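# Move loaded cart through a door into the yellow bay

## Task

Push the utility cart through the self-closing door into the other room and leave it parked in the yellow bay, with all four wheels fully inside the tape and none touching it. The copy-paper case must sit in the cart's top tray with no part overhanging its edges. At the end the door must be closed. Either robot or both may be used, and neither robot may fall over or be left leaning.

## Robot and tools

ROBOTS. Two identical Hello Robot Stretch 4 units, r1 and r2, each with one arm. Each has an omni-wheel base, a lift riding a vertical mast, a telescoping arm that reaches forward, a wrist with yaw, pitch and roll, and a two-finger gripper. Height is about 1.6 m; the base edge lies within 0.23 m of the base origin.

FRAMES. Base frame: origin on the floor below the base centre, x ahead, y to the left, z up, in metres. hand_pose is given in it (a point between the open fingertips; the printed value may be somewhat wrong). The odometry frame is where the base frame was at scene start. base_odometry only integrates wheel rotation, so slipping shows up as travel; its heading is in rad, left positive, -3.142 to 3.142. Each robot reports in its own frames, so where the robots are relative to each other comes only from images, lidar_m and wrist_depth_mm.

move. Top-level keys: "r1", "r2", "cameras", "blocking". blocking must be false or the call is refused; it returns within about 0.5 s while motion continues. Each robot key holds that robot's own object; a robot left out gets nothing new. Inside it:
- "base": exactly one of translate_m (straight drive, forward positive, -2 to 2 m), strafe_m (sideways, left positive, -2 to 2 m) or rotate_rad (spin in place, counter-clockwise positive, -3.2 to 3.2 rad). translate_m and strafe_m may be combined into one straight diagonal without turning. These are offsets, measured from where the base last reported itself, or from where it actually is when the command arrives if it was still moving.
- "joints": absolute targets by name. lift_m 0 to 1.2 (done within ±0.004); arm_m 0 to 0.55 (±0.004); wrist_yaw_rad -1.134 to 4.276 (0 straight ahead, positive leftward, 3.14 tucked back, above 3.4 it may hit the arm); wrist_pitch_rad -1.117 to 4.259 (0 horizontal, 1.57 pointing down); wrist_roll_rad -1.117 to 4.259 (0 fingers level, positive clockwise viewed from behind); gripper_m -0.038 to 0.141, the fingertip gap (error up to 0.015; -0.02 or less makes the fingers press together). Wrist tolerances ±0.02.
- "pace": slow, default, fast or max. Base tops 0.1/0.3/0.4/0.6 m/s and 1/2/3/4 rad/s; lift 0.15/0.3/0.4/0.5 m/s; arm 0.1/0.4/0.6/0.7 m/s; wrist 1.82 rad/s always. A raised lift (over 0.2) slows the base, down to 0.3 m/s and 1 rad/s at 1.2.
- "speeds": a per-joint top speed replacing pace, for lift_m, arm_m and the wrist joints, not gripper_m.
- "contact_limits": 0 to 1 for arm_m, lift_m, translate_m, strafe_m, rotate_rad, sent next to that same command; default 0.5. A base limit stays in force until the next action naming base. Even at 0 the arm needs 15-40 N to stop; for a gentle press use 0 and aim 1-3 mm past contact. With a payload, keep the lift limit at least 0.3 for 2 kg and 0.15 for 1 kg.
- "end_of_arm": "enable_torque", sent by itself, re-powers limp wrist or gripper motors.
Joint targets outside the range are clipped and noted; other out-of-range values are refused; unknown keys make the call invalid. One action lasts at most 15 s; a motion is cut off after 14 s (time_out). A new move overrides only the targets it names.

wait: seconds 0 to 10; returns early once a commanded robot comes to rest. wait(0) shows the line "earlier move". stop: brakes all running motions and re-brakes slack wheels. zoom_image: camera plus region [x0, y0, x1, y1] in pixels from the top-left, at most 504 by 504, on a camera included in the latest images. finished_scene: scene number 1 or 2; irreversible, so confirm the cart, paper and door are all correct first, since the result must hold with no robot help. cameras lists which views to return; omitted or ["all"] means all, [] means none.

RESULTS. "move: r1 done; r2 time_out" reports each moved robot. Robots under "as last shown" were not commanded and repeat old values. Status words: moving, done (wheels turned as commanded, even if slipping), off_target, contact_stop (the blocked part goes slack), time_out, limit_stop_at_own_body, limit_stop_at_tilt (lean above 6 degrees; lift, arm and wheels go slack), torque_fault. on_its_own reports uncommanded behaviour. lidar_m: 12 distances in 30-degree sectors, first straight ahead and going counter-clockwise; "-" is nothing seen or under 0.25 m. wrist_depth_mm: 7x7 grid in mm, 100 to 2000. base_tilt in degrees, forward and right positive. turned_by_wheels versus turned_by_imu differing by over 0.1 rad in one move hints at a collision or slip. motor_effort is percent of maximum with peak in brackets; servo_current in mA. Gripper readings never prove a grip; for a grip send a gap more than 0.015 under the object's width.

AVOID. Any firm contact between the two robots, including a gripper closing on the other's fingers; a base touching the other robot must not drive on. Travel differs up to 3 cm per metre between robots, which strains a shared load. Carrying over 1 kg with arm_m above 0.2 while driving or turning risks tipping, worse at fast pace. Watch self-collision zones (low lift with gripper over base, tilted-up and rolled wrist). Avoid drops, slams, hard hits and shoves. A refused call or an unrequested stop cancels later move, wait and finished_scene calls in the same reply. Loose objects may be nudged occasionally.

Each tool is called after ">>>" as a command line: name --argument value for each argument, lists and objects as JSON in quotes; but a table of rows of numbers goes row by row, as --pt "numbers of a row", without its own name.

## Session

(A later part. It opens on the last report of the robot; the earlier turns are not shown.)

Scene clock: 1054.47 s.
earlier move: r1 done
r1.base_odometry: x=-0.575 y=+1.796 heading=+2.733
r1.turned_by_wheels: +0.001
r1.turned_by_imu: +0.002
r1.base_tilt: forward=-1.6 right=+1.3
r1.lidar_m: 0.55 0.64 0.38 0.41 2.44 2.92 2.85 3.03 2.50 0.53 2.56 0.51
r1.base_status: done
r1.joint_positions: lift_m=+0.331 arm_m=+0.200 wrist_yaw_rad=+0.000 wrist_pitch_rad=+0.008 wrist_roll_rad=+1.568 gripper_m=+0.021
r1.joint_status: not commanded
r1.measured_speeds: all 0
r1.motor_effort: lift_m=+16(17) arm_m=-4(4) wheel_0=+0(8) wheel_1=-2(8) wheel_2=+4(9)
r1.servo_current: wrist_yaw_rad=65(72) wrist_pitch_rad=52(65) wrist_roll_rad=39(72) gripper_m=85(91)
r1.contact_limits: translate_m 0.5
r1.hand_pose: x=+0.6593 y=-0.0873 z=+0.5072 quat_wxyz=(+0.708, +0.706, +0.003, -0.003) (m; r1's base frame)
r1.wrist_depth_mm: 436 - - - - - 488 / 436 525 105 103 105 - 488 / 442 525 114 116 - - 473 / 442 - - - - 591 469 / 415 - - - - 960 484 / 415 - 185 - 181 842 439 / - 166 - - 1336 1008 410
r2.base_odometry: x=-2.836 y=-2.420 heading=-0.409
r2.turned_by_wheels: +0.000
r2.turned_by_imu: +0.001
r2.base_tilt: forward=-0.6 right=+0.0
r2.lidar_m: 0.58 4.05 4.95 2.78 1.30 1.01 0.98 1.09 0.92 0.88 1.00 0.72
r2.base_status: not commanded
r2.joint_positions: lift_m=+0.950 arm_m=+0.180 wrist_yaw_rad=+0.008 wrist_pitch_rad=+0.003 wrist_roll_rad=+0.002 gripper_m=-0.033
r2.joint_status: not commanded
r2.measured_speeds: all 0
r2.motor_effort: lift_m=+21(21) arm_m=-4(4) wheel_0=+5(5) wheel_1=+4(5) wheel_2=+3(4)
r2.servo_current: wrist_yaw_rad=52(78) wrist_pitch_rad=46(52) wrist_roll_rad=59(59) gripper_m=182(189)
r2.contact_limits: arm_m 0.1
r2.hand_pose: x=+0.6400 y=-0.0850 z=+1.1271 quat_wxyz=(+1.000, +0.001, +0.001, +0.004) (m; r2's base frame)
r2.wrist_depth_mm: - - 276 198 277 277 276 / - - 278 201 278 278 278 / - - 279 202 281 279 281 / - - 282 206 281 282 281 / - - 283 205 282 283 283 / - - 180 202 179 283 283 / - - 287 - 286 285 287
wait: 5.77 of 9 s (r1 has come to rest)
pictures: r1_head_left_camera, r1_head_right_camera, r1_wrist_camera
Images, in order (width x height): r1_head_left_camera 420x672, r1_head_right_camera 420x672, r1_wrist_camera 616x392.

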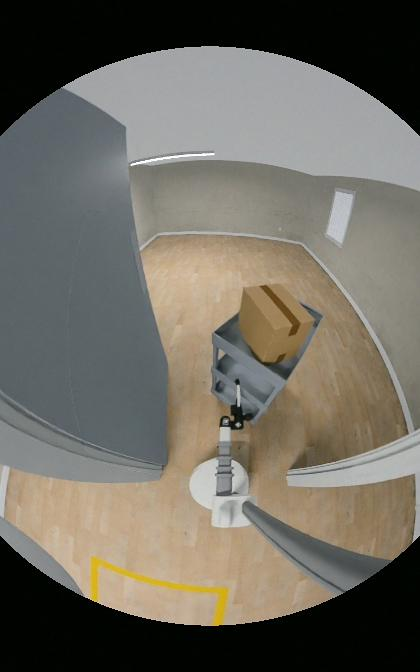

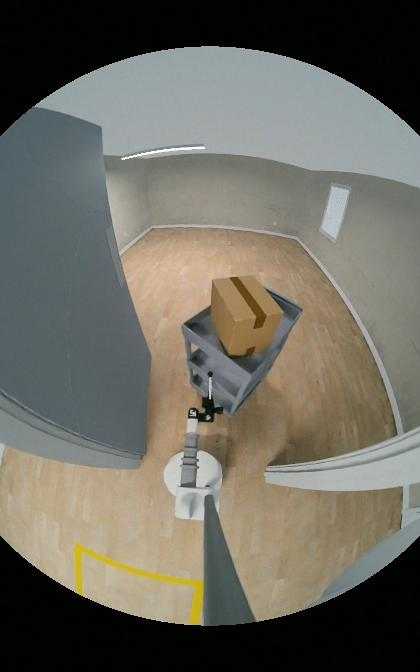

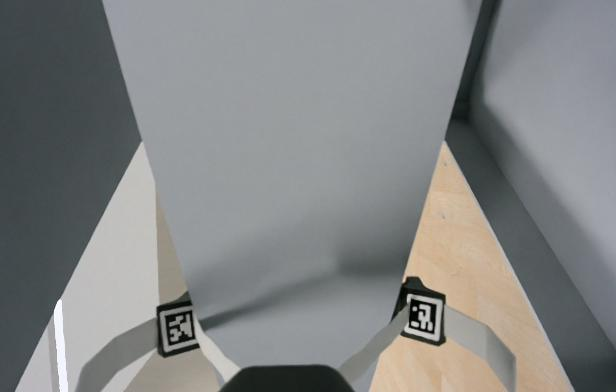

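>>> move --r1 '{"base":{"translate_m":0.1,"strafe_m":-0.15},"contact_limits":{"translate_m":0.5},"pace":"slow"}' --blocking false --cameras '[]'

>>> wait --seconds 9 --cameras '["r1_wrist_camera","r1_head_left_camera","r1_head_right_camera"]'

Scene clock: 1073.37 s.
move: r1 moving
r1.base_odometry: x=-0.577 y=+1.808 heading=+2.734
r1.turned_by_wheels: +0.001
r1.turned_by_imu: +0.001
r1.base_tilt: forward=-1.6 right=+1.3
r1.lidar_m: 0.56 0.64 0.40 0.41 2.44 2.92 2.85 3.00 2.51 0.52 2.55 0.51
r1.base_status: translate_m moving; strafe_m moving
r1.joint_positions: lift_m=+0.331 arm_m=+0.200 wrist_yaw_rad=+0.002 wrist_pitch_rad=+0.008 wrist_roll_rad=+1.568 gripper_m=+0.021
r1.joint_status: not commanded
r1.measured_speeds: translate_m=+0.027 strafe_m=-0.040 rotate_rad=+0.001 lift_m=+0.000 arm_m=+0.000 wrist_yaw_rad=+0.005 wrist_pitch_rad=+0.000 wrist_roll_rad=+0.000
r1.motor_effort: lift_m=+16(16) arm_m=-2(4) wheel_0=+16(16) wheel_1=+0(4) wheel_2=-1(3)
r1.servo_current: wrist_yaw_rad=46(72) wrist_pitch_rad=52(52) wrist_roll_rad=46(59) gripper_m=78(85)
r1.contact_limits: translate_m 0.5
r1.hand_pose: x=+0.6595 y=-0.0868 z=+0.5072 quat_wxyz=(+0.708, +0.706, +0.003, -0.002) (m; r1's base frame)
r1.wrist_depth_mm: 415 - - - - - 496 / 439 535 104 103 105 - 492 / 439 530 113 114 - - 473 / 439 - - - - 591 492 / 415 - - - - 931 484 / 413 - - - 180 842 442 / - 166 - - 1366 991 413
r2: as last shown
r2.turned_by_imu: +0.000
r2.lidar_m: 0.63 4.04 4.98 2.74 1.30 1.03 0.99 1.09 0.92 0.90 0.98 0.72
r2.motor_effort: lift_m=+21(21) arm_m=-4(4) wheel_0=+5(5) wheel_1=+4(4) wheel_2=+3(4)
r2.servo_current: wrist_yaw_rad=52(72) wrist_pitch_rad=39(46) wrist_roll_rad=39(59) gripper_m=182(189)
r2.contact_limits: arm_m 0.1
r2.wrist_depth_mm: - - 276 200 276 276 274 / - - 277 200 278 277 278 / - - 281 202 279 279 279 / - - 282 205 282 281 281 / - - 283 205 283 282 285 / - - 180 202 179 285 286 / - - 289 - 286 286 287
pictures: none
No camera images: "cameras" was empty.

Scene clock: 1075.97 s.
earlier move: r1 done
r1.base_odometry: x=-0.607 y=+1.973 heading=+2.733
r1.turned_by_wheels: -0.001
r1.turned_by_imu: -0.001
r1.base_tilt: forward=-1.6 right=+1.2
r1.lidar_m: 0.58 0.89 0.58 0.52 2.61 3.01 2.94 3.12 0.39 0.40 2.41 0.55
r1.base_status: done
r1.joint_positions: lift_m=+0.331 arm_m=+0.200 wrist_yaw_rad=+0.002 wrist_pitch_rad=+0.008 wrist_roll_rad=+1.568 gripper_m=+0.021
r1.joint_status: not commanded
r1.measured_speeds: all 0
r1.motor_effort: lift_m=+16(17) arm_m=+4(4) wheel_0=+4(17) wheel_1=-2(5) wheel_2=-3(6)
r1.servo_current: wrist_yaw_rad=46(72) wrist_pitch_rad=52(59) wrist_roll_rad=52(65) gripper_m=85(85)
r1.contact_limits: translate_m 0.5
r1.hand_pose: x=+0.6595 y=-0.0868 z=+0.5072 quat_wxyz=(+0.708, +0.706, +0.003, -0.002) (m; r1's base frame)
r1.wrist_depth_mm: 442 530 115 116 - - 488 / 442 564 - - - - 488 / 442 564 - - - - 488 / 439 609 - - - - 492 / 436 - - - - 615 473 / 415 - 183 - 181 504 473 / 410 158 - - 174 1025 427
r2.base_odometry: x=-2.836 y=-2.420 heading=-0.409
r2.turned_by_wheels: +0.000
r2.turned_by_imu: +0.000
r2.base_tilt: forward=-0.6 right=+0.1
r2.lidar_m: 0.61 4.06 4.97 2.76 1.29 1.03 0.99 1.08 0.91 0.89 0.97 0.72
r2.base_status: not commanded
r2.joint_positions: lift_m=+0.950 arm_m=+0.180 wrist_yaw_rad=+0.008 wrist_pitch_rad=+0.003 wrist_roll_rad=+0.002 gripper_m=-0.033
r2.joint_status: not commanded
r2.measured_speeds: all 0
r2.motor_effort: lift_m=+21(21) arm_m=-4(4) wheel_0=+5(5) wheel_1=+4(5) wheel_2=+3(4)
r2.servo_current: wrist_yaw_rad=46(72) wrist_pitch_rad=39(46) wrist_roll_rad=46(59) gripper_m=189(189)
r2.contact_limits: arm_m 0.1
r2.hand_pose: x=+0.6400 y=-0.0850 z=+1.1271 quat_wxyz=(+1.000, +0.001, +0.001, +0.004) (m; r2's base frame)
r2.wrist_depth_mm: - - 276 200 276 276 276 / - - 278 201 277 279 278 / - - 279 202 279 281 279 / - - 282 206 279 281 281 / - - 283 205 282 283 285 / - - 180 203 180 283 283 / - - 286 - 286 286 286
wait: 2.60 of 9 s (r1 has come to rest)
pictures: r1_head_left_camera, r1_head_right_camera, r1_wrist_camera
Images, in order (width x height): r1_head_left_camera 420x672, r1_head_right_camera 420x672, r1_wrist_camera 616x392.

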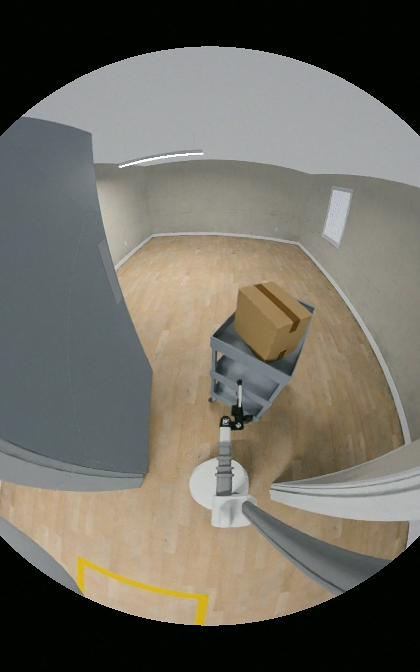

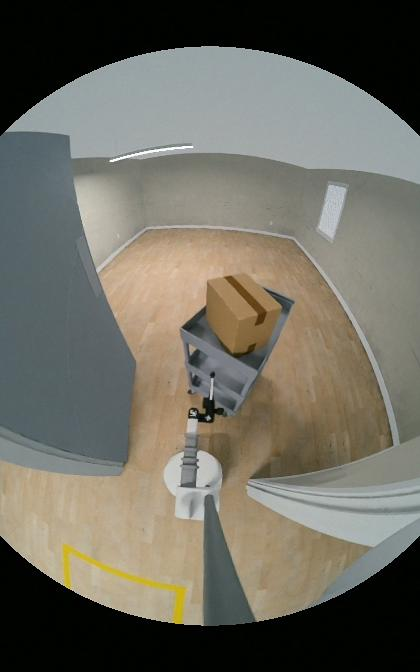

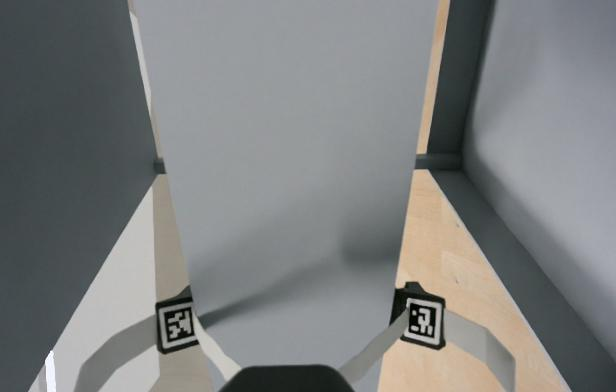

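>>> move --r1 '{"joints":{"wrist_yaw_rad":0.35},"speeds":{"wrist_yaw_rad":0.15}}' --blocking false --cameras '[]'

>>> wait --seconds 4 --cameras '["r1_wrist_camera","r1_head_left_camera","r1_head_camera"]'

Scene clock: 1081.53 s.
move: r1 moving
r1.base_odometry: x=-0.607 y=+1.974 heading=+2.733
r1.turned_by_wheels: +0.000
r1.turned_by_imu: -0.001
r1.base_tilt: forward=-1.6 right=+1.3
r1.lidar_m: 0.58 0.91 0.57 0.54 2.60 3.02 2.96 3.10 0.40 0.38 2.41 0.54
r1.base_status: not commanded
r1.joint_positions: lift_m=+0.331 arm_m=+0.200 wrist_yaw_rad=+0.048 wrist_pitch_rad=+0.008 wrist_roll_rad=+1.568 gripper_m=+0.021
r1.joint_status: wrist_yaw_rad moving
r1.measured_speeds: translate_m=+0.000 strafe_m=+0.000 rotate_rad=+0.000 lift_m=+0.000 arm_m=+0.000 wrist_yaw_rad=+0.141 wrist_pitch_rad=+0.000 wrist_roll_rad=+0.000
r1.motor_effort: lift_m=+17(17) arm_m=+4(4) wheel_0=+0(4) wheel_1=-1(2) wheel_2=-3(3)
r1.servo_current: wrist_yaw_rad=104(104) wrist_pitch_rad=46(52) wrist_roll_rad=46(52) gripper_m=78(85)
r1.contact_limits: translate_m 0.5
r1.hand_pose: x=+0.6631 y=-0.0734 z=+0.5072 quat_wxyz=(+0.708, +0.706, +0.020, +0.014) (m; r1's base frame)
r1.wrist_depth_mm: 439 569 112 114 113 - 480 / 445 569 117 - - - 484 / 442 569 - - - - 492 / 442 609 - - - 647 496 / 439 - - - - 931 496 / 415 - 183 - 180 496 452 / 413 158 - - 1366 991 418
r2: as last shown
r2.base_tilt: forward=-0.6 right=+0.0
r2.lidar_m: 0.60 4.05 4.97 2.78 1.30 1.01 0.98 1.09 0.91 0.89 0.97 0.72
r2.motor_effort: lift_m=+21(21) arm_m=-4(4) wheel_0=+5(5) wheel_1=+4(4) wheel_2=+3(3)
r2.servo_current: wrist_yaw_rad=59(72) wrist_pitch_rad=46(52) wrist_roll_rad=46(52) gripper_m=189(189)
r2.contact_limits: arm_m 0.1
r2.wrist_depth_mm: - - 277 199 274 276 276 / - - 278 201 277 277 277 / - - 279 202 279 279 279 / - - 282 206 281 281 281 / - - 283 205 282 282 283 / - - 180 203 179 285 285 / - - 287 - 287 286 287
pictures: none
No camera images: "cameras" was empty.

Scene clock: 1083.90 s.
earlier move: r1 done
r1.base_odometry: x=-0.607 y=+1.974 heading=+2.733
r1.turned_by_wheels: +0.000
r1.turned_by_imu: +0.000
r1.base_tilt: forward=-1.5 right=+1.3
r1.lidar_m: 0.54 0.92 0.58 0.53 2.59 3.04 2.93 3.11 0.40 0.38 2.40 0.50
r1.base_status: not commanded
r1.joint_positions: lift_m=+0.331 arm_m=+0.200 wrist_yaw_rad=+0.331 wrist_pitch_rad=+0.008 wrist_roll_rad=+1.568 gripper_m=+0.021
r1.joint_status: all done
r1.measured_speeds: all 0
r1.on_its_own: wrist_yaw_rad is at rest, and its servo_current (111 mA) is outside its rest range (0 to 104 mA)
r1.motor_effort: lift_m=+16(17) arm_m=+3(4) wheel_0=-3(4) wheel_1=-2(2) wheel_2=-3(3)
r1.servo_current: wrist_yaw_rad=111(215) wrist_pitch_rad=46(65) wrist_roll_rad=52(78) gripper_m=78(85)
r1.contact_limits: translate_m 0.5
r1.hand_pose: x=+0.6720 y=+0.0111 z=+0.5072 quat_wxyz=(+0.699, +0.696, +0.119, +0.114) (m; r1's base frame)
r1.wrist_depth_mm: - - - - - - - / 392 - - - - - - / 413 - - - - - - / 415 - - 103 - - 477 / 415 - 116 113 - 891 449 / - - - - 179 842 421 / - 150 180 - 151 148 -
r2.base_odometry: x=-2.836 y=-2.420 heading=-0.409
r2.turned_by_wheels: +0.000
r2.turned_by_imu: +0.000
r2.base_tilt: forward=-0.6 right=+0.1
r2.lidar_m: 0.61 4.05 4.96 2.75 1.30 1.02 0.99 1.05 0.91 0.90 0.98 0.72
r2.base_status: not commanded
r2.joint_positions: lift_m=+0.950 arm_m=+0.180 wrist_yaw_rad=+0.008 wrist_pitch_rad=+0.003 wrist_roll_rad=+0.002 gripper_m=-0.033
r2.joint_status: not commanded
r2.measured_speeds: all 0
r2.motor_effort: lift_m=+21(21) arm_m=-4(4) wheel_0=+4(5) wheel_1=+4(5) wheel_2=+3(4)
r2.servo_current: wrist_yaw_rad=52(72) wrist_pitch_rad=39(52) wrist_roll_rad=46(65) gripper_m=182(189)
r2.contact_limits: arm_m 0.1
r2.hand_pose: x=+0.6400 y=-0.0850 z=+1.1271 quat_wxyz=(+1.000, +0.001, +0.001, +0.004) (m; r2's base frame)
r2.wrist_depth_mm: - - 276 200 276 276 276 / - - 277 201 278 278 278 / - - 279 202 279 278 279 / - - 282 205 282 282 281 / - - 283 206 283 283 283 / - - 180 203 180 283 285 / - - 287 - 287 287 286
wait: 2.37 of 4 s (r1 has come to rest)
pictures: r1_head_camera, r1_head_left_camera, r1_wrist_camera
Images, in order (width x height): r1_head_camera 420x560, r1_head_left_camera 420x672, r1_wrist_camera 616x392.

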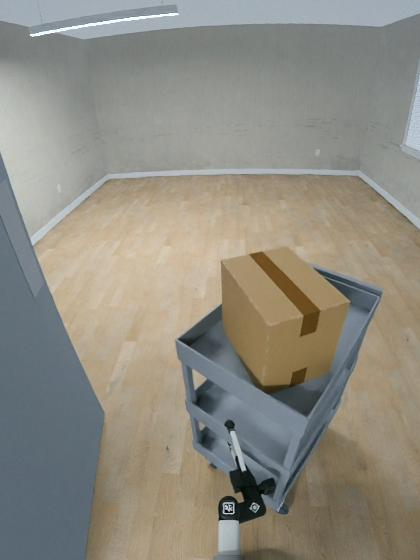

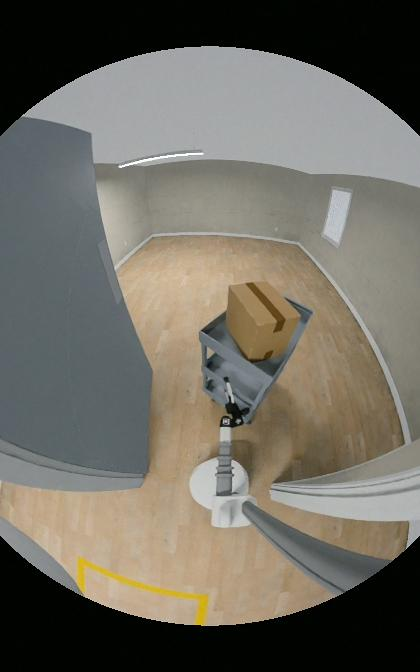

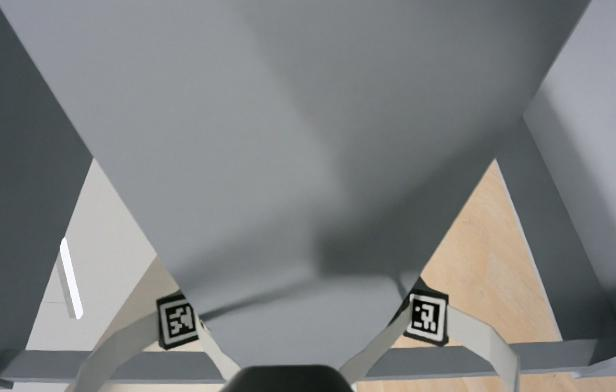

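>>> move --r1 '{"base":{"strafe_m":-0.07},"pace":"slow","joints":{"wrist_yaw_rad":-0.4},"speeds":{"wrist_yaw_rad":0.2}}' --blocking false --cameras '[]'

>>> wait --seconds 1.5 --cameras '[]'

>>> wait --seconds 5 --cameras '["r1_wrist_camera","r1_head_left_camera","r1_head_camera"]'

Scene clock: 1096.30 s.
move: r1 moving
r1.base_odometry: x=-0.601 y=+1.987 heading=+2.733
r1.turned_by_wheels: +0.001
r1.turned_by_imu: +0.001
r1.base_tilt: forward=-1.6 right=+1.2
r1.lidar_m: 0.52 0.93 0.59 0.54 2.63 3.02 2.94 3.08 0.40 0.37 2.38 0.51
r1.base_status: strafe_m moving
r1.joint_positions: lift_m=+0.331 arm_m=+0.200 wrist_yaw_rad=+0.274 wrist_pitch_rad=+0.008 wrist_roll_rad=+1.568 gripper_m=+0.021
r1.joint_status: wrist_yaw_rad moving
r1.measured_speeds: translate_m=-0.001 strafe_m=-0.055 rotate_rad=+0.010 lift_m=+0.000 arm_m=+0.000 wrist_yaw_rad=-0.074 wrist_pitch_rad=+0.000 wrist_roll_rad=+0.000
r1.motor_effort: lift_m=+16(16) arm_m=+4(4) wheel_0=+9(9) wheel_1=-5(7) wheel_2=-1(3)
r1.servo_current: wrist_yaw_rad=91(130) wrist_pitch_rad=52(52) wrist_roll_rad=46(52) gripper_m=78(78)
r1.hand_pose: x=+0.6722 y=-0.0061 z=+0.5072 quat_wxyz=(+0.702, +0.699, +0.099, +0.094) (m; r1's base frame)
r1.wrist_depth_mm: - - - - - - - / 375 - - - - - - / 413 - - - - - - / 413 - - - - - 473 / 413 - 112 113 - 904 452 / - - - - 179 842 421 / - 158 151 - - - -
r2: as last shown
r2.lidar_m: 0.63 4.05 4.97 2.76 1.31 1.01 0.99 1.08 0.92 0.88 0.96 0.73
r2.motor_effort: lift_m=+21(21) arm_m=-4(4) wheel_0=+5(5) wheel_1=+4(4) wheel_2=+3(3)
r2.servo_current: wrist_yaw_rad=59(65) wrist_pitch_rad=39(46) wrist_roll_rad=52(59) gripper_m=182(182)
r2.contact_limits: arm_m 0.1
r2.wrist_depth_mm: - - 276 199 277 276 276 / - - 278 201 279 277 278 / - - 279 202 279 279 279 / - - 283 205 279 281 281 / - - 283 205 283 282 283 / - - 180 202 179 283 286 / - - 289 - 286 286 287
pictures: none
No camera images: "cameras" was empty.

Scene clock: 1097.80 s.
earlier move: r1 moving
r1.base_odometry: x=-0.579 y=+2.038 heading=+2.733
r1.turned_by_wheels: +0.000
r1.turned_by_imu: +0.000
r1.base_tilt: forward=-1.6 right=+1.2
r1.lidar_m: 0.55 1.02 0.63 0.59 2.66 3.01 2.96 3.00 0.32 0.30 2.35 0.54
r1.base_status: done
r1.joint_positions: lift_m=+0.331 arm_m=+0.200 wrist_yaw_rad=-0.027 wrist_pitch_rad=+0.008 wrist_roll_rad=+1.569 gripper_m=+0.021
r1.joint_status: wrist_yaw_rad moving
r1.measured_speeds: translate_m=+0.000 strafe_m=+0.000 rotate_rad=+0.000 lift_m=+0.000 arm_m=+0.000 wrist_yaw_rad=-0.207 wrist_pitch_rad=+0.000 wrist_roll_rad=+0.001
r1.motor_effort: lift_m=+16(17) arm_m=-4(4) wheel_0=+5(17) wheel_1=-2(7) wheel_2=+2(4)
r1.servo_current: wrist_yaw_rad=85(228) wrist_pitch_rad=46(59) wrist_roll_rad=52(78) gripper_m=78(85)
r1.hand_pose: x=+0.6568 y=-0.0953 z=+0.5072 quat_wxyz=(+0.708, +0.706, -0.007, -0.012) (m; r1's base frame)
r1.wrist_depth_mm: 452 580 - - - - 477 / 449 615 - - - - 480 / 449 615 - - - - 484 / 442 615 - - - - 496 / 439 - - - - 621 500 / 418 - 186 - 183 891 452 / 404 166 - - 173 842 427
r2.base_odometry: x=-2.836 y=-2.420 heading=-0.409
r2.turned_by_wheels: +0.000
r2.turned_by_imu: +0.000
r2.base_tilt: forward=-0.7 right=+0.1
r2.lidar_m: 0.61 4.06 4.95 2.76 1.30 1.02 0.99 1.09 0.93 0.89 0.97 0.71
r2.base_status: not commanded
r2.joint_positions: lift_m=+0.950 arm_m=+0.180 wrist_yaw_rad=+0.008 wrist_pitch_rad=+0.003 wrist_roll_rad=+0.002 gripper_m=-0.033
r2.joint_status: not commanded
r2.measured_speeds: all 0
r2.motor_effort: lift_m=+21(21) arm_m=-4(4) wheel_0=+5(5) wheel_1=+4(4) wheel_2=+3(4)
r2.servo_current: wrist_yaw_rad=65(72) wrist_pitch_rad=46(46) wrist_roll_rad=39(78) gripper_m=182(189)
r2.contact_limits: arm_m 0.1
r2.hand_pose: x=+0.6400 y=-0.0850 z=+1.1271 quat_wxyz=(+1.000, +0.001, +0.001, +0.004) (m; r2's base frame)
r2.wrist_depth_mm: - - 276 199 276 276 277 / - - 279 201 278 278 278 / - - 279 202 279 279 279 / - - 282 206 281 281 281 / - - 283 205 283 283 282 / - - 180 203 179 285 285 / - - 289 - 286 286 287
wait: 1.50 s; no rest
pictures: none
No camera images: "cameras" was empty.

Scene clock: 1100.07 s.
earlier move: r1 done
r1.base_odometry: x=-0.579 y=+2.038 heading=+2.733
r1.turned_by_wheels: +0.000
r1.turned_by_imu: +0.000
r1.base_tilt: forward=-1.5 right=+1.3
r1.lidar_m: 0.59 1.02 0.64 0.60 2.67 3.03 2.97 3.03 0.32 0.32 2.32 0.58
r1.base_status: done
r1.joint_positions: lift_m=+0.331 arm_m=+0.200 wrist_yaw_rad=-0.395 wrist_pitch_rad=+0.008 wrist_roll_rad=+1.569 gripper_m=+0.021
r1.joint_status: all done
r1.measured_speeds: all 0
r1.motor_effort: lift_m=+16(17) arm_m=-4(4) wheel_0=+2(17) wheel_1=-3(7) wheel_2=+3(4)
r1.servo_current: wrist_yaw_rad=46(228) wrist_pitch_rad=52(59) wrist_roll_rad=39(78) gripper_m=78(85)
r1.hand_pose: x=+0.6034 y=-0.1917 z=+0.5072 quat_wxyz=(+0.693, +0.693, -0.136, -0.142) (m; r1's base frame)
r1.wrist_depth_mm: - - - - 1397 1042 - / 427 - - - - - 480 / 449 621 - - - 809 480 / 445 609 - - 1537 - 492 / 439 609 - - 1499 - 492 / 436 559 187 - 185 - 469 / 410 156 - - 178 1025 473
r2.base_odometry: x=-2.836 y=-2.420 heading=-0.409
r2.turned_by_wheels: +0.000
r2.turned_by_imu: +0.000
r2.base_tilt: forward=-0.7 right=+0.0
r2.lidar_m: 0.59 4.07 4.98 2.73 1.29 1.04 1.00 1.10 0.91 0.89 1.00 0.71
r2.base_status: not commanded
r2.joint_positions: lift_m=+0.950 arm_m=+0.180 wrist_yaw_rad=+0.008 wrist_pitch_rad=+0.003 wrist_roll_rad=+0.002 gripper_m=-0.033
r2.joint_status: not commanded
r2.measured_speeds: all 0
r2.motor_effort: lift_m=+21(21) arm_m=-4(4) wheel_0=+5(5) wheel_1=+4(5) wheel_2=+4(4)
r2.servo_current: wrist_yaw_rad=59(72) wrist_pitch_rad=39(52) wrist_roll_rad=46(78) gripper_m=182(195)
r2.contact_limits: arm_m 0.1
r2.hand_pose: x=+0.6400 y=-0.0850 z=+1.1271 quat_wxyz=(+1.000, +0.001, +0.001, +0.004) (m; r2's base frame)
r2.wrist_depth_mm: - - 277 200 276 276 274 / - - 278 202 278 278 278 / - - 281 202 279 279 278 / - - 282 205 281 282 282 / - - 283 205 283 283 282 / - - 180 203 179 285 286 / - - 287 - 286 285 287
wait: 2.27 of 5 s (r1 has come to rest)
pictures: r1_head_camera, r1_head_left_camera, r1_wrist_camera
Images, in order (width x height): r1_head_camera 420x560, r1_head_left_camera 420x672, r1_wrist_camera 616x392.

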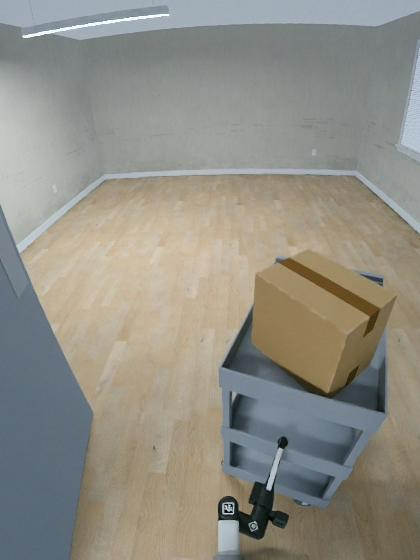

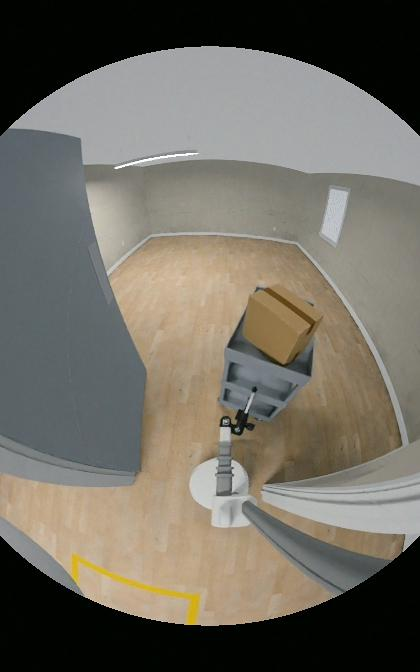

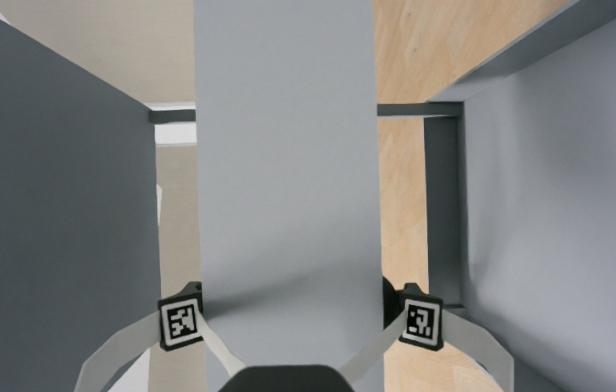

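>>> move --r1 '{"base":{"translate_m":0.35,"strafe_m":-0.2},"pace":"slow"}' --blocking false --cameras '[]'

>>> wait --seconds 7 --cameras '["r1_wrist_camera","r1_head_left_camera","r1_head_camera"]'

Scene clock: 1115.77 s.
move: r1 moving
r1.base_odometry: x=-0.588 y=+2.049 heading=+2.733
r1.turned_by_wheels: +0.000
r1.turned_by_imu: +0.000
r1.base_tilt: forward=-1.5 right=+1.2
r1.lidar_m: 0.58 1.02 0.67 0.61 2.68 3.03 2.97 3.02 0.32 0.32 2.32 0.57
r1.base_status: translate_m moving; strafe_m moving
r1.joint_positions: lift_m=+0.331 arm_m=+0.200 wrist_yaw_rad=-0.397 wrist_pitch_rad=+0.008 wrist_roll_rad=+1.569 gripper_m=+0.021
r1.joint_status: not commanded
r1.measured_speeds: translate_m=+0.049 strafe_m=-0.029 rotate_rad=-0.001 lift_m=+0.000 arm_m=+0.000 wrist_yaw_rad=+0.000 wrist_pitch_rad=+0.000 wrist_roll_rad=+0.000
r1.motor_effort: lift_m=+16(17) arm_m=+1(4) wheel_0=+12(15) wheel_1=-1(5) wheel_2=-6(7)
r1.servo_current: wrist_yaw_rad=39(72) wrist_pitch_rad=46(59) wrist_roll_rad=59(59) gripper_m=78(85)
r1.hand_pose: x=+0.6030 y=-0.1922 z=+0.5072 quat_wxyz=(+0.693, +0.693, -0.137, -0.142) (m; r1's base frame)
r1.wrist_depth_mm: - - - - 1430 1008 - / 427 - - - 1397 1118 469 / 452 621 - - - - 488 / 424 615 - - 1464 798 492 / 442 603 - - 1499 - 492 / 436 585 187 - 187 - 473 / 413 157 - - 178 569 473
r2: as last shown
r2.base_tilt: forward=-0.6 right=+0.0
r2.lidar_m: 0.62 4.07 4.97 2.79 1.29 1.02 0.99 1.07 0.92 0.90 0.98 0.71
r2.motor_effort: lift_m=+21(21) arm_m=-4(4) wheel_0=+5(5) wheel_1=+4(4) wheel_2=+3(4)
r2.servo_current: wrist_yaw_rad=59(72) wrist_pitch_rad=46(46) wrist_roll_rad=46(52) gripper_m=182(189)
r2.contact_limits: arm_m 0.1
r2.wrist_depth_mm: - - 277 199 276 276 276 / - - 278 201 277 277 278 / - - 278 202 279 281 279 / - - 282 206 282 281 281 / - - 283 205 282 282 283 / - - 180 203 180 285 283 / - - 289 - 286 287 287
pictures: none
No camera images: "cameras" was empty.

Scene clock: 1120.43 s.
earlier move: r1 done
r1.base_odometry: x=-0.821 y=+2.360 heading=+2.733
r1.turned_by_wheels: +0.000
r1.turned_by_imu: -0.003
r1.base_tilt: forward=-1.6 right=+1.3
r1.lidar_m: 0.58 3.68 0.92 0.84 0.84 3.40 3.34 0.40 0.56 1.79 2.12 0.51
r1.base_status: done
r1.joint_positions: lift_m=+0.331 arm_m=+0.200 wrist_yaw_rad=-0.402 wrist_pitch_rad=+0.008 wrist_roll_rad=+1.569 gripper_m=+0.021
r1.joint_status: not commanded
r1.measured_speeds: all 0
r1.motor_effort: lift_m=+16(17) arm_m=+4(4) wheel_0=+2(15) wheel_1=+2(5) wheel_2=-5(11)
r1.servo_current: wrist_yaw_rad=39(72) wrist_pitch_rad=52(59) wrist_roll_rad=52(65) gripper_m=78(85)
r1.hand_pose: x=+0.6020 y=-0.1933 z=+0.5072 quat_wxyz=(+0.693, +0.693, -0.138, -0.144) (m; r1's base frame)
r1.wrist_depth_mm: 442 615 - - - - 484 / 442 615 - - - 741 488 / 445 615 - - - - 492 / 442 615 - - - 809 496 / 442 609 - - - - 496 / 436 - 186 - 184 554 492 / 413 156 - - 1308 991 466
r2.base_odometry: x=-2.836 y=-2.420 heading=-0.409
r2.turned_by_wheels: +0.000
r2.turned_by_imu: +0.001
r2.base_tilt: forward=-0.6 right=+0.0
r2.lidar_m: 0.61 4.05 4.97 2.78 1.30 1.02 0.98 1.06 0.89 0.89 1.00 0.73
r2.base_status: not commanded
r2.joint_positions: lift_m=+0.950 arm_m=+0.180 wrist_yaw_rad=+0.008 wrist_pitch_rad=+0.003 wrist_roll_rad=+0.002 gripper_m=-0.033
r2.joint_status: not commanded
r2.measured_speeds: all 0
r2.motor_effort: lift_m=+21(21) arm_m=-4(4) wheel_0=+5(5) wheel_1=+4(5) wheel_2=+3(4)
r2.servo_current: wrist_yaw_rad=65(78) wrist_pitch_rad=46(52) wrist_roll_rad=46(65) gripper_m=189(195)
r2.contact_limits: arm_m 0.1
r2.hand_pose: x=+0.6400 y=-0.0850 z=+1.1271 quat_wxyz=(+1.000, +0.001, +0.001, +0.004) (m; r2's base frame)
r2.wrist_depth_mm: - - 276 199 277 276 276 / - - 277 201 277 278 278 / - - 279 202 279 279 279 / - - 282 206 282 281 281 / - - 283 205 283 282 285 / - - 180 203 179 285 285 / - - 286 - 287 286 287
wait: 4.67 of 7 s (r1 has come to rest)
pictures: r1_head_camera, r1_head_left_camera, r1_wrist_camera
Images, in order (width x height): r1_head_camera 420x560, r1_head_left_camera 420x672, r1_wrist_camera 616x392.

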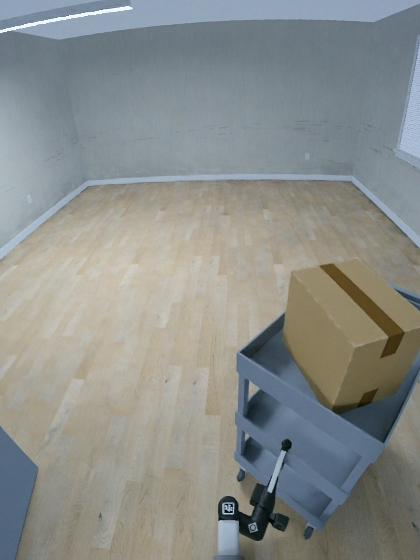

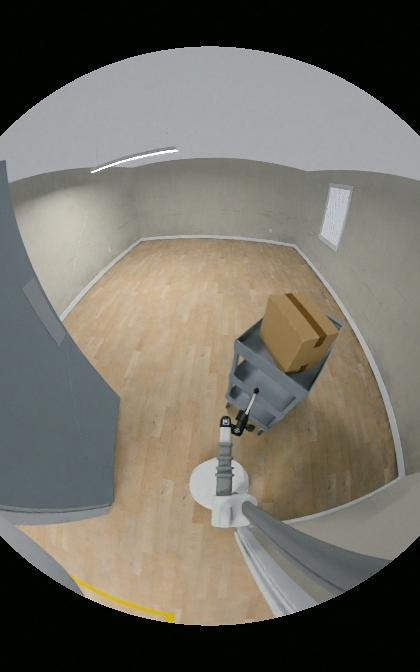

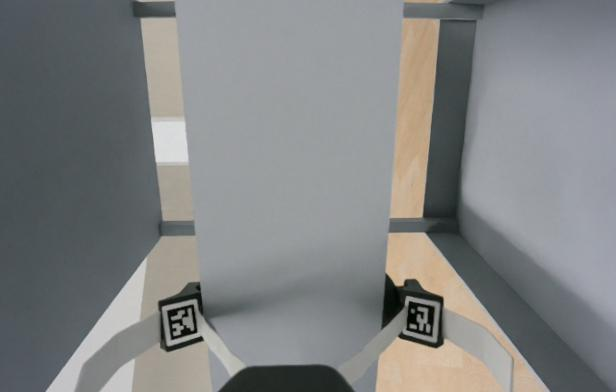

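>>> move --r1 '{"base":{"translate_m":0.05,"strafe_m":0.4},"pace":"slow"}' --blocking false --cameras '[]'

>>> wait --seconds 7 --cameras '["r1_wrist_camera","r1_head_left_camera","r1_head_camera"]'

Scene clock: 1135.47 s.
move: r1 moving
r1.base_odometry: x=-0.827 y=+2.349 heading=+2.731
r1.turned_by_wheels: -0.001
r1.turned_by_imu: -0.002
r1.base_tilt: forward=-1.5 right=+1.3
r1.lidar_m: 0.60 3.69 0.92 0.83 0.84 3.39 3.35 0.40 0.57 1.79 2.13 0.52
r1.base_status: translate_m moving; strafe_m moving
r1.joint_positions: lift_m=+0.331 arm_m=+0.200 wrist_yaw_rad=-0.402 wrist_pitch_rad=+0.008 wrist_roll_rad=+1.569 gripper_m=+0.021
r1.joint_status: not commanded
r1.measured_speeds: translate_m=+0.006 strafe_m=+0.053 rotate_rad=+0.002 lift_m=+0.000 arm_m=+0.000 wrist_yaw_rad=+0.000 wrist_pitch_rad=+0.000 wrist_roll_rad=+0.000
r1.motor_effort: lift_m=+16(16) arm_m=+4(4) wheel_0=-15(15) wheel_1=+3(7) wheel_2=-7(9)
r1.servo_current: wrist_yaw_rad=46(72) wrist_pitch_rad=52(52) wrist_roll_rad=52(59) gripper_m=78(78)
r1.hand_pose: x=+0.6020 y=-0.1933 z=+0.5072 quat_wxyz=(+0.693, +0.693, -0.138, -0.144) (m; r1's base frame)
r1.wrist_depth_mm: 439 609 - - - - 484 / 442 621 - - - 750 488 / 445 609 - - - - 496 / 442 609 - - - 809 500 / 442 597 - - - - 496 / 436 - 186 - 185 554 496 / 413 156 - - 1336 991 466
r2: as last shown
r2.turned_by_imu: +0.000
r2.lidar_m: 0.59 4.05 4.97 2.74 1.30 1.01 0.98 1.08 0.91 0.88 0.99 0.74
r2.motor_effort: lift_m=+21(21) arm_m=-4(4) wheel_0=+5(5) wheel_1=+4(4) wheel_2=+3(4)
r2.servo_current: wrist_yaw_rad=65(72) wrist_pitch_rad=39(46) wrist_roll_rad=39(59) gripper_m=182(189)
r2.contact_limits: arm_m 0.1
r2.wrist_depth_mm: - - 276 200 277 276 276 / - - 279 201 278 278 277 / - - 279 202 279 278 278 / - - 282 205 282 282 281 / - - 282 204 283 283 283 / - - 180 203 179 285 286 / - - 287 - 289 286 286
pictures: none
No camera images: "cameras" was empty.

Scene clock: 1140.20 s.
earlier move: r1 done
r1.base_odometry: x=-1.026 y=+2.014 heading=+2.732
r1.turned_by_wheels: +0.001
r1.turned_by_imu: +0.001
r1.base_tilt: forward=-1.6 right=+1.3
r1.lidar_m: 0.67 0.80 0.49 0.45 0.45 0.63 3.38 0.75 0.69 1.99 0.55 0.42
r1.base_status: done
r1.joint_positions: lift_m=+0.331 arm_m=+0.200 wrist_yaw_rad=-0.402 wrist_pitch_rad=+0.008 wrist_roll_rad=+1.569 gripper_m=+0.021
r1.joint_status: not commanded
r1.measured_speeds: all 0
r1.motor_effort: lift_m=+16(17) arm_m=-4(4) wheel_0=-6(15) wheel_1=+3(7) wheel_2=-3(9)
r1.servo_current: wrist_yaw_rad=52(72) wrist_pitch_rad=52(59) wrist_roll_rad=33(85) gripper_m=72(85)
r1.hand_pose: x=+0.6020 y=-0.1934 z=+0.5072 quat_wxyz=(+0.693, +0.693, -0.139, -0.144) (m; r1's base frame)
r1.wrist_depth_mm: 430 - - - - - 469 / 436 559 104 104 105 - 477 / 436 559 113 115 113 - 473 / 436 - - - - 569 480 / 415 - - - - 1008 477 / 413 - 185 - 181 831 449 / - 171 - - 174 1008 -
r2.base_odometry: x=-2.836 y=-2.420 heading=-0.409
r2.turned_by_wheels: +0.000
r2.turned_by_imu: +0.001
r2.base_tilt: forward=-0.6 right=+0.0
r2.lidar_m: 0.62 4.05 4.98 2.75 1.28 1.02 0.98 1.09 0.90 0.89 0.98 0.72
r2.base_status: not commanded
r2.joint_positions: lift_m=+0.950 arm_m=+0.180 wrist_yaw_rad=+0.008 wrist_pitch_rad=+0.003 wrist_roll_rad=+0.002 gripper_m=-0.033
r2.joint_status: not commanded
r2.measured_speeds: all 0
r2.motor_effort: lift_m=+21(21) arm_m=-4(4) wheel_0=+5(5) wheel_1=+4(5) wheel_2=+3(4)
r2.servo_current: wrist_yaw_rad=59(72) wrist_pitch_rad=46(52) wrist_roll_rad=46(59) gripper_m=182(189)
r2.contact_limits: arm_m 0.1
r2.hand_pose: x=+0.6400 y=-0.0850 z=+1.1271 quat_wxyz=(+1.000, +0.001, +0.001, +0.004) (m; r2's base frame)
r2.wrist_depth_mm: - - 276 200 274 274 276 / - - 277 200 278 278 277 / - - 281 202 279 278 281 / - - 282 205 282 281 282 / - - 283 206 283 285 282 / - - 180 203 179 283 283 / - - 287 - 287 287 287
wait: 4.73 of 7 s (r1 has come to rest)
pictures: r1_head_camera, r1_head_left_camera, r1_wrist_camera
Images, in order (width x height): r1_head_camera 420x560, r1_head_left_camera 420x672, r1_wrist_camera 616x392.

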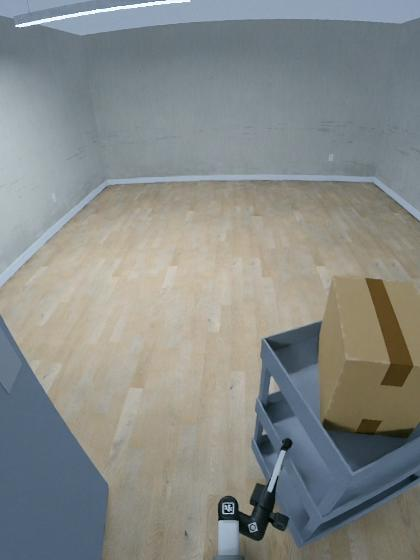

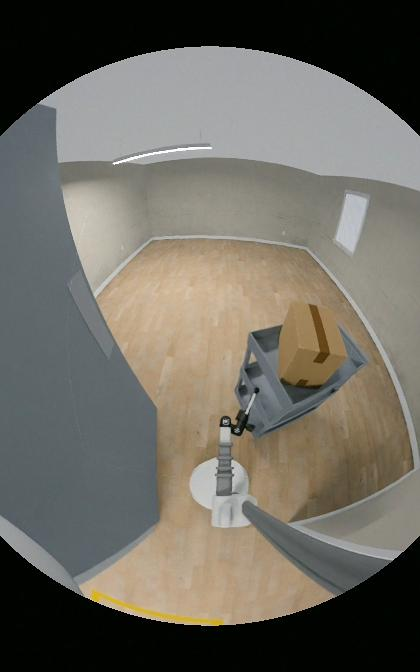

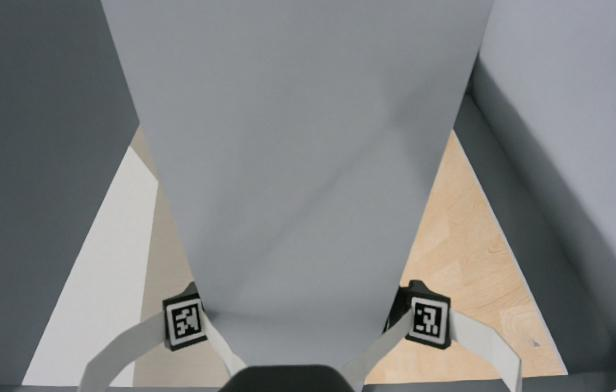

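>>> move --r1 '{"base":{"rotate_rad":0.45},"pace":"slow"}' --blocking false --cameras '[]'

>>> wait --seconds 7 --cameras '["r1_wrist_camera","r1_head_left_camera","r1_head_camera"]'

Scene clock: 1147.97 s.
move: r1 moving
r1.base_odometry: x=-1.025 y=+2.014 heading=+2.856
r1.turned_by_wheels: +0.124
r1.turned_by_imu: +0.123
r1.base_tilt: forward=-1.6 right=+1.3
r1.lidar_m: 0.70 0.65 0.48 0.42 0.46 3.36 3.34 0.69 0.69 2.44 0.48 0.39
r1.base_status: rotate_rad moving
r1.joint_positions: lift_m=+0.331 arm_m=+0.200 wrist_yaw_rad=-0.409 wrist_pitch_rad=+0.008 wrist_roll_rad=+1.569 gripper_m=+0.021
r1.joint_status: not commanded
r1.measured_speeds: translate_m=+0.001 strafe_m=+0.001 rotate_rad=+0.493 lift_m=+0.000 arm_m=+0.000 wrist_yaw_rad=+0.000 wrist_pitch_rad=+0.000 wrist_roll_rad=+0.000
r1.motor_effort: lift_m=+17(17) arm_m=+5(5) wheel_0=-18(20) wheel_1=-10(11) wheel_2=-16(16)
r1.servo_current: wrist_yaw_rad=65(85) wrist_pitch_rad=52(59) wrist_roll_rad=39(65) gripper_m=85(85)
r1.hand_pose: x=+0.6005 y=-0.1950 z=+0.5072 quat_wxyz=(+0.692, +0.692, -0.141, -0.146) (m; r1's base frame)
r1.wrist_depth_mm: 394 - - - - - - / 418 - - - - - - / 436 525 - - - - 473 / 415 - 113 114 - 521 488 / 413 - - - - 960 459 / 413 - 183 - 179 842 424 / - 145 - - 150 149 -
r2: as last shown
r2.turned_by_imu: +0.000
r2.base_tilt: forward=-0.6 right=+0.1
r2.lidar_m: 0.59 4.04 4.95 2.76 1.31 1.01 1.00 1.06 0.93 0.89 0.99 0.73
r2.motor_effort: lift_m=+21(21) arm_m=-4(4) wheel_0=+5(5) wheel_1=+4(4) wheel_2=+3(4)
r2.servo_current: wrist_yaw_rad=59(65) wrist_pitch_rad=39(46) wrist_roll_rad=46(59) gripper_m=182(189)
r2.contact_limits: arm_m 0.1
r2.wrist_depth_mm: - - 276 200 276 276 276 / - - 277 201 278 278 278 / - - 281 202 279 279 278 / - - 281 206 283 282 282 / - - 283 205 283 283 283 / - - 180 202 179 285 285 / - - 286 - 287 286 286
pictures: none
No camera images: "cameras" was empty.

Scene clock: 1149.73 s.
earlier move: r1 done
r1.base_odometry: x=-1.026 y=+2.014 heading=-3.101
r1.turned_by_wheels: +0.326
r1.turned_by_imu: +0.323
r1.base_tilt: forward=-1.6 right=+1.3
r1.lidar_m: 0.64 0.53 0.45 0.45 0.57 3.33 3.48 0.67 1.44 2.51 0.69 0.45
r1.base_status: done
r1.joint_positions: lift_m=+0.331 arm_m=+0.200 wrist_yaw_rad=-0.397 wrist_pitch_rad=+0.008 wrist_roll_rad=+1.569 gripper_m=+0.021
r1.joint_status: not commanded
r1.measured_speeds: all 0
r1.motor_effort: lift_m=+17(17) arm_m=-4(6) wheel_0=-3(22) wheel_1=+1(11) wheel_2=+1(19)
r1.servo_current: wrist_yaw_rad=46(202) wrist_pitch_rad=46(59) wrist_roll_rad=52(65) gripper_m=78(85)
r1.hand_pose: x=+0.6030 y=-0.1921 z=+0.5072 quat_wxyz=(+0.693, +0.693, -0.137, -0.142) (m; r1's base frame)
r1.wrist_depth_mm: 445 105 106 107 107 - 477 / 449 539 115 116 - - 488 / 445 574 - - - - 484 / 445 615 - - - 621 492 / 436 - - - - 1025 492 / 413 - 184 - 183 891 449 / 410 165 - - 173 1025 413
r2.base_odometry: x=-2.836 y=-2.420 heading=-0.409
r2.turned_by_wheels: +0.000
r2.turned_by_imu: +0.000
r2.base_tilt: forward=-0.6 right=+0.1
r2.lidar_m: 0.63 1.25 4.97 2.74 1.32 1.01 1.00 1.08 0.89 0.90 1.00 0.73
r2.base_status: not commanded
r2.joint_positions: lift_m=+0.950 arm_m=+0.180 wrist_yaw_rad=+0.008 wrist_pitch_rad=+0.003 wrist_roll_rad=+0.002 gripper_m=-0.033
r2.joint_status: not commanded
r2.measured_speeds: all 0
r2.motor_effort: lift_m=+21(21) arm_m=-4(4) wheel_0=+5(5) wheel_1=+4(5) wheel_2=+3(4)
r2.servo_current: wrist_yaw_rad=46(72) wrist_pitch_rad=39(46) wrist_roll_rad=39(59) gripper_m=189(189)
r2.contact_limits: arm_m 0.1
r2.hand_pose: x=+0.6400 y=-0.0850 z=+1.1271 quat_wxyz=(+1.000, +0.001, +0.001, +0.004) (m; r2's base frame)
r2.wrist_depth_mm: - - 276 199 276 276 276 / - - 279 201 278 278 278 / - - 279 202 279 281 279 / - - 281 205 281 281 281 / - - 282 205 283 283 283 / - 1098 180 203 180 285 285 / - 798 286 - 287 285 286
wait: 1.77 of 7 s (r1 has come to rest)
pictures: r1_head_camera, r1_head_left_camera, r1_wrist_camera
Images, in order (width x height): r1_head_camera 420x560, r1_head_left_camera 420x672, r1_wrist_camera 616x392.

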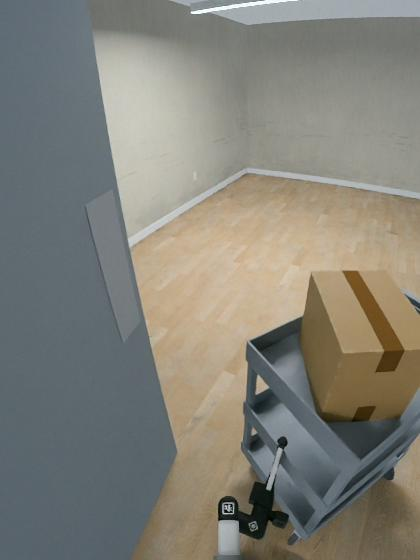

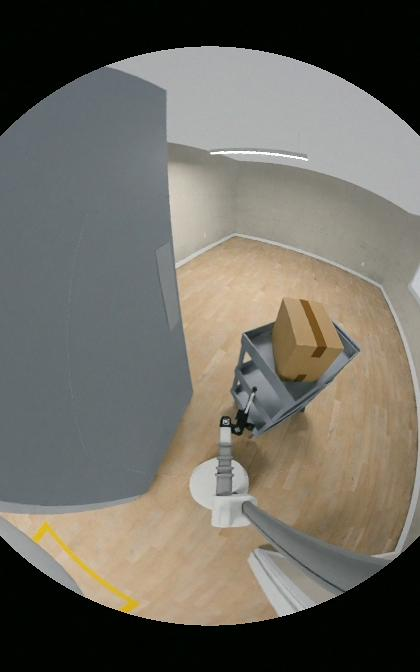

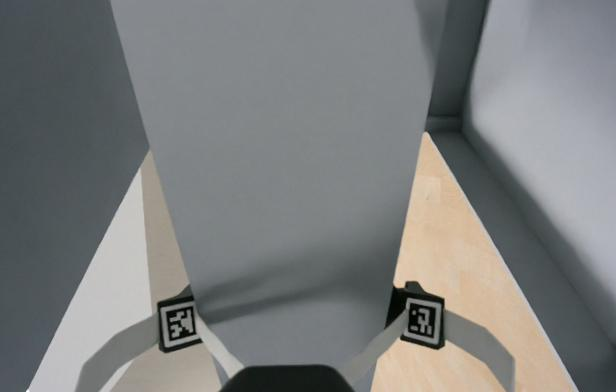

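>>> move --r1 '{"base":{"strafe_m":-0.15,"translate_m":-0.06},"pace":"slow"}' --blocking false --cameras '[]'

>>> wait --seconds 7 --cameras '["r1_wrist_camera","r1_head_left_camera","r1_head_camera"]'

Scene clock: 1167.90 s.
move: r1 moving
r1.base_odometry: x=-1.021 y=+2.025 heading=-3.100
r1.turned_by_wheels: +0.001
r1.turned_by_imu: +0.001
r1.base_tilt: forward=-1.6 right=+1.3
r1.lidar_m: 0.61 0.53 0.46 0.47 0.57 3.33 3.45 0.66 1.43 2.50 0.75 0.46
r1.base_status: translate_m moving; strafe_m moving
r1.joint_positions: lift_m=+0.331 arm_m=+0.200 wrist_yaw_rad=-0.397 wrist_pitch_rad=+0.008 wrist_roll_rad=+1.569 gripper_m=+0.021
r1.joint_status: not commanded
r1.measured_speeds: translate_m=-0.018 strafe_m=-0.046 rotate_rad=+0.008 lift_m=+0.000 arm_m=+0.000 wrist_yaw_rad=+0.004 wrist_pitch_rad=+0.000 wrist_roll_rad=+0.000
r1.motor_effort: lift_m=+16(16) arm_m=-4(4) wheel_0=+10(10) wheel_1=-6(9) wheel_2=+8(8)
r1.servo_current: wrist_yaw_rad=65(72) wrist_pitch_rad=52(59) wrist_roll_rad=39(59) gripper_m=72(78)
r1.hand_pose: x=+0.6031 y=-0.1921 z=+0.5072 quat_wxyz=(+0.693, +0.693, -0.137, -0.142) (m; r1's base frame)
r1.wrist_depth_mm: 449 585 110 113 111 - 477 / 449 574 117 117 - - 484 / 445 580 - - - - 484 / 445 615 - - - 640 496 / 439 - - - - 1008 492 / 415 - 184 - 183 878 455 / 407 165 - - 174 842 418
r2: as last shown
r2.base_tilt: forward=-0.6 right=+0.0
r2.lidar_m: 0.63 1.27 4.96 2.77 1.28 1.02 0.98 1.08 0.90 0.89 0.99 0.74
r2.motor_effort: lift_m=+21(21) arm_m=-4(4) wheel_0=+5(5) wheel_1=+4(4) wheel_2=+4(4)
r2.servo_current: wrist_yaw_rad=59(59) wrist_pitch_rad=39(46) wrist_roll_rad=33(65) gripper_m=176(182)
r2.contact_limits: arm_m 0.1
r2.wrist_depth_mm: - - 277 199 274 276 276 / - - 278 201 278 277 278 / - - 279 202 279 278 279 / - - 281 205 281 282 281 / - - 283 205 283 283 283 / - 991 180 202 179 285 286 / - 147 286 - 286 286 287
pictures: none
No camera images: "cameras" was empty.

Scene clock: 1170.30 s.
earlier move: r1 done
r1.base_odometry: x=-0.972 y=+2.166 heading=-3.101
r1.turned_by_wheels: -0.001
r1.turned_by_imu: -0.001
r1.base_tilt: forward=-1.6 right=+1.3
r1.lidar_m: 0.60 0.70 0.60 0.60 3.50 3.35 0.56 0.57 1.51 2.32 3.12 0.54
r1.base_status: done
r1.joint_positions: lift_m=+0.331 arm_m=+0.200 wrist_yaw_rad=-0.396 wrist_pitch_rad=+0.008 wrist_roll_rad=+1.569 gripper_m=+0.021
r1.joint_status: not commanded
r1.measured_speeds: all 0
r1.motor_effort: lift_m=+16(17) arm_m=-4(4) wheel_0=+5(15) wheel_1=-2(9) wheel_2=+4(10)
r1.servo_current: wrist_yaw_rad=46(72) wrist_pitch_rad=52(59) wrist_roll_rad=39(72) gripper_m=78(85)
r1.hand_pose: x=+0.6033 y=-0.1918 z=+0.5072 quat_wxyz=(+0.693, +0.693, -0.136, -0.142) (m; r1's base frame)
r1.wrist_depth_mm: 449 627 - - - - 477 / 452 668 - - - 732 480 / 449 621 - - - - 488 / 439 615 - - - - 496 / 436 615 - - - - 473 / 433 564 187 - 185 574 477 / 407 157 - - 174 842 469
r2.base_odometry: x=-2.836 y=-2.420 heading=-0.409
r2.turned_by_wheels: +0.000
r2.turned_by_imu: +0.000
r2.base_tilt: forward=-0.6 right=+0.1
r2.lidar_m: 0.62 1.26 4.98 2.73 1.32 1.01 1.01 1.08 0.93 0.90 1.00 0.70
r2.base_status: not commanded
r2.joint_positions: lift_m=+0.950 arm_m=+0.180 wrist_yaw_rad=+0.008 wrist_pitch_rad=+0.003 wrist_roll_rad=+0.002 gripper_m=-0.033
r2.joint_status: not commanded
r2.measured_speeds: all 0
r2.motor_effort: lift_m=+21(21) arm_m=-4(4) wheel_0=+5(5) wheel_1=+4(5) wheel_2=+3(4)
r2.servo_current: wrist_yaw_rad=59(65) wrist_pitch_rad=39(52) wrist_roll_rad=46(65) gripper_m=189(195)
r2.contact_limits: arm_m 0.1
r2.hand_pose: x=+0.6400 y=-0.0850 z=+1.1271 quat_wxyz=(+1.000, +0.001, +0.001, +0.004) (m; r2's base frame)
r2.wrist_depth_mm: - - 277 199 276 274 274 / - - 278 202 278 277 277 / - - 279 202 279 279 279 / - - 282 205 282 282 282 / - - 283 205 283 282 283 / - 946 180 203 179 285 285 / - 154 289 - 287 286 287
wait: 2.40 of 7 s (r1 has come to rest)
pictures: r1_head_camera, r1_head_left_camera, r1_wrist_camera
Images, in order (width x height): r1_head_camera 420x560, r1_head_left_camera 420x672, r1_wrist_camera 616x392.

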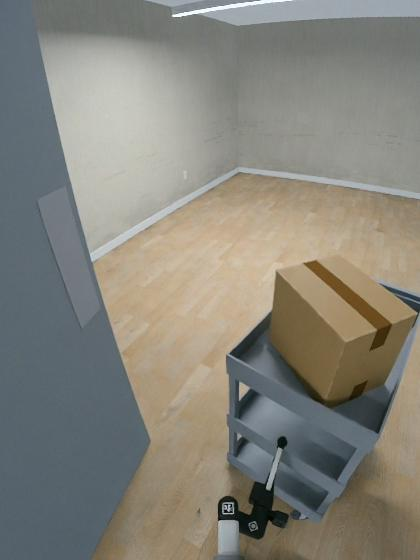

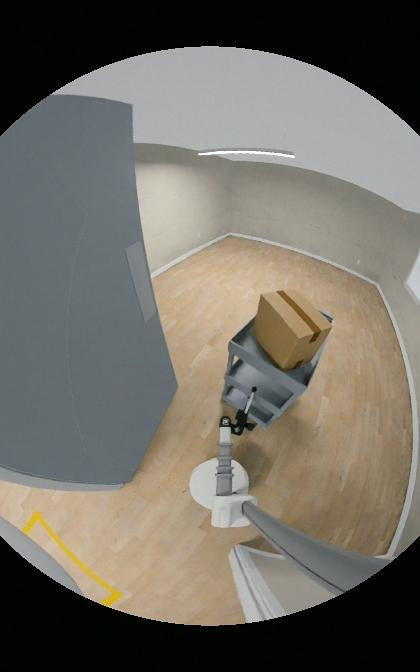

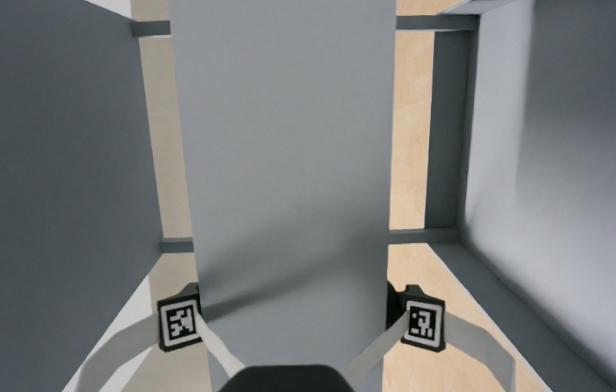

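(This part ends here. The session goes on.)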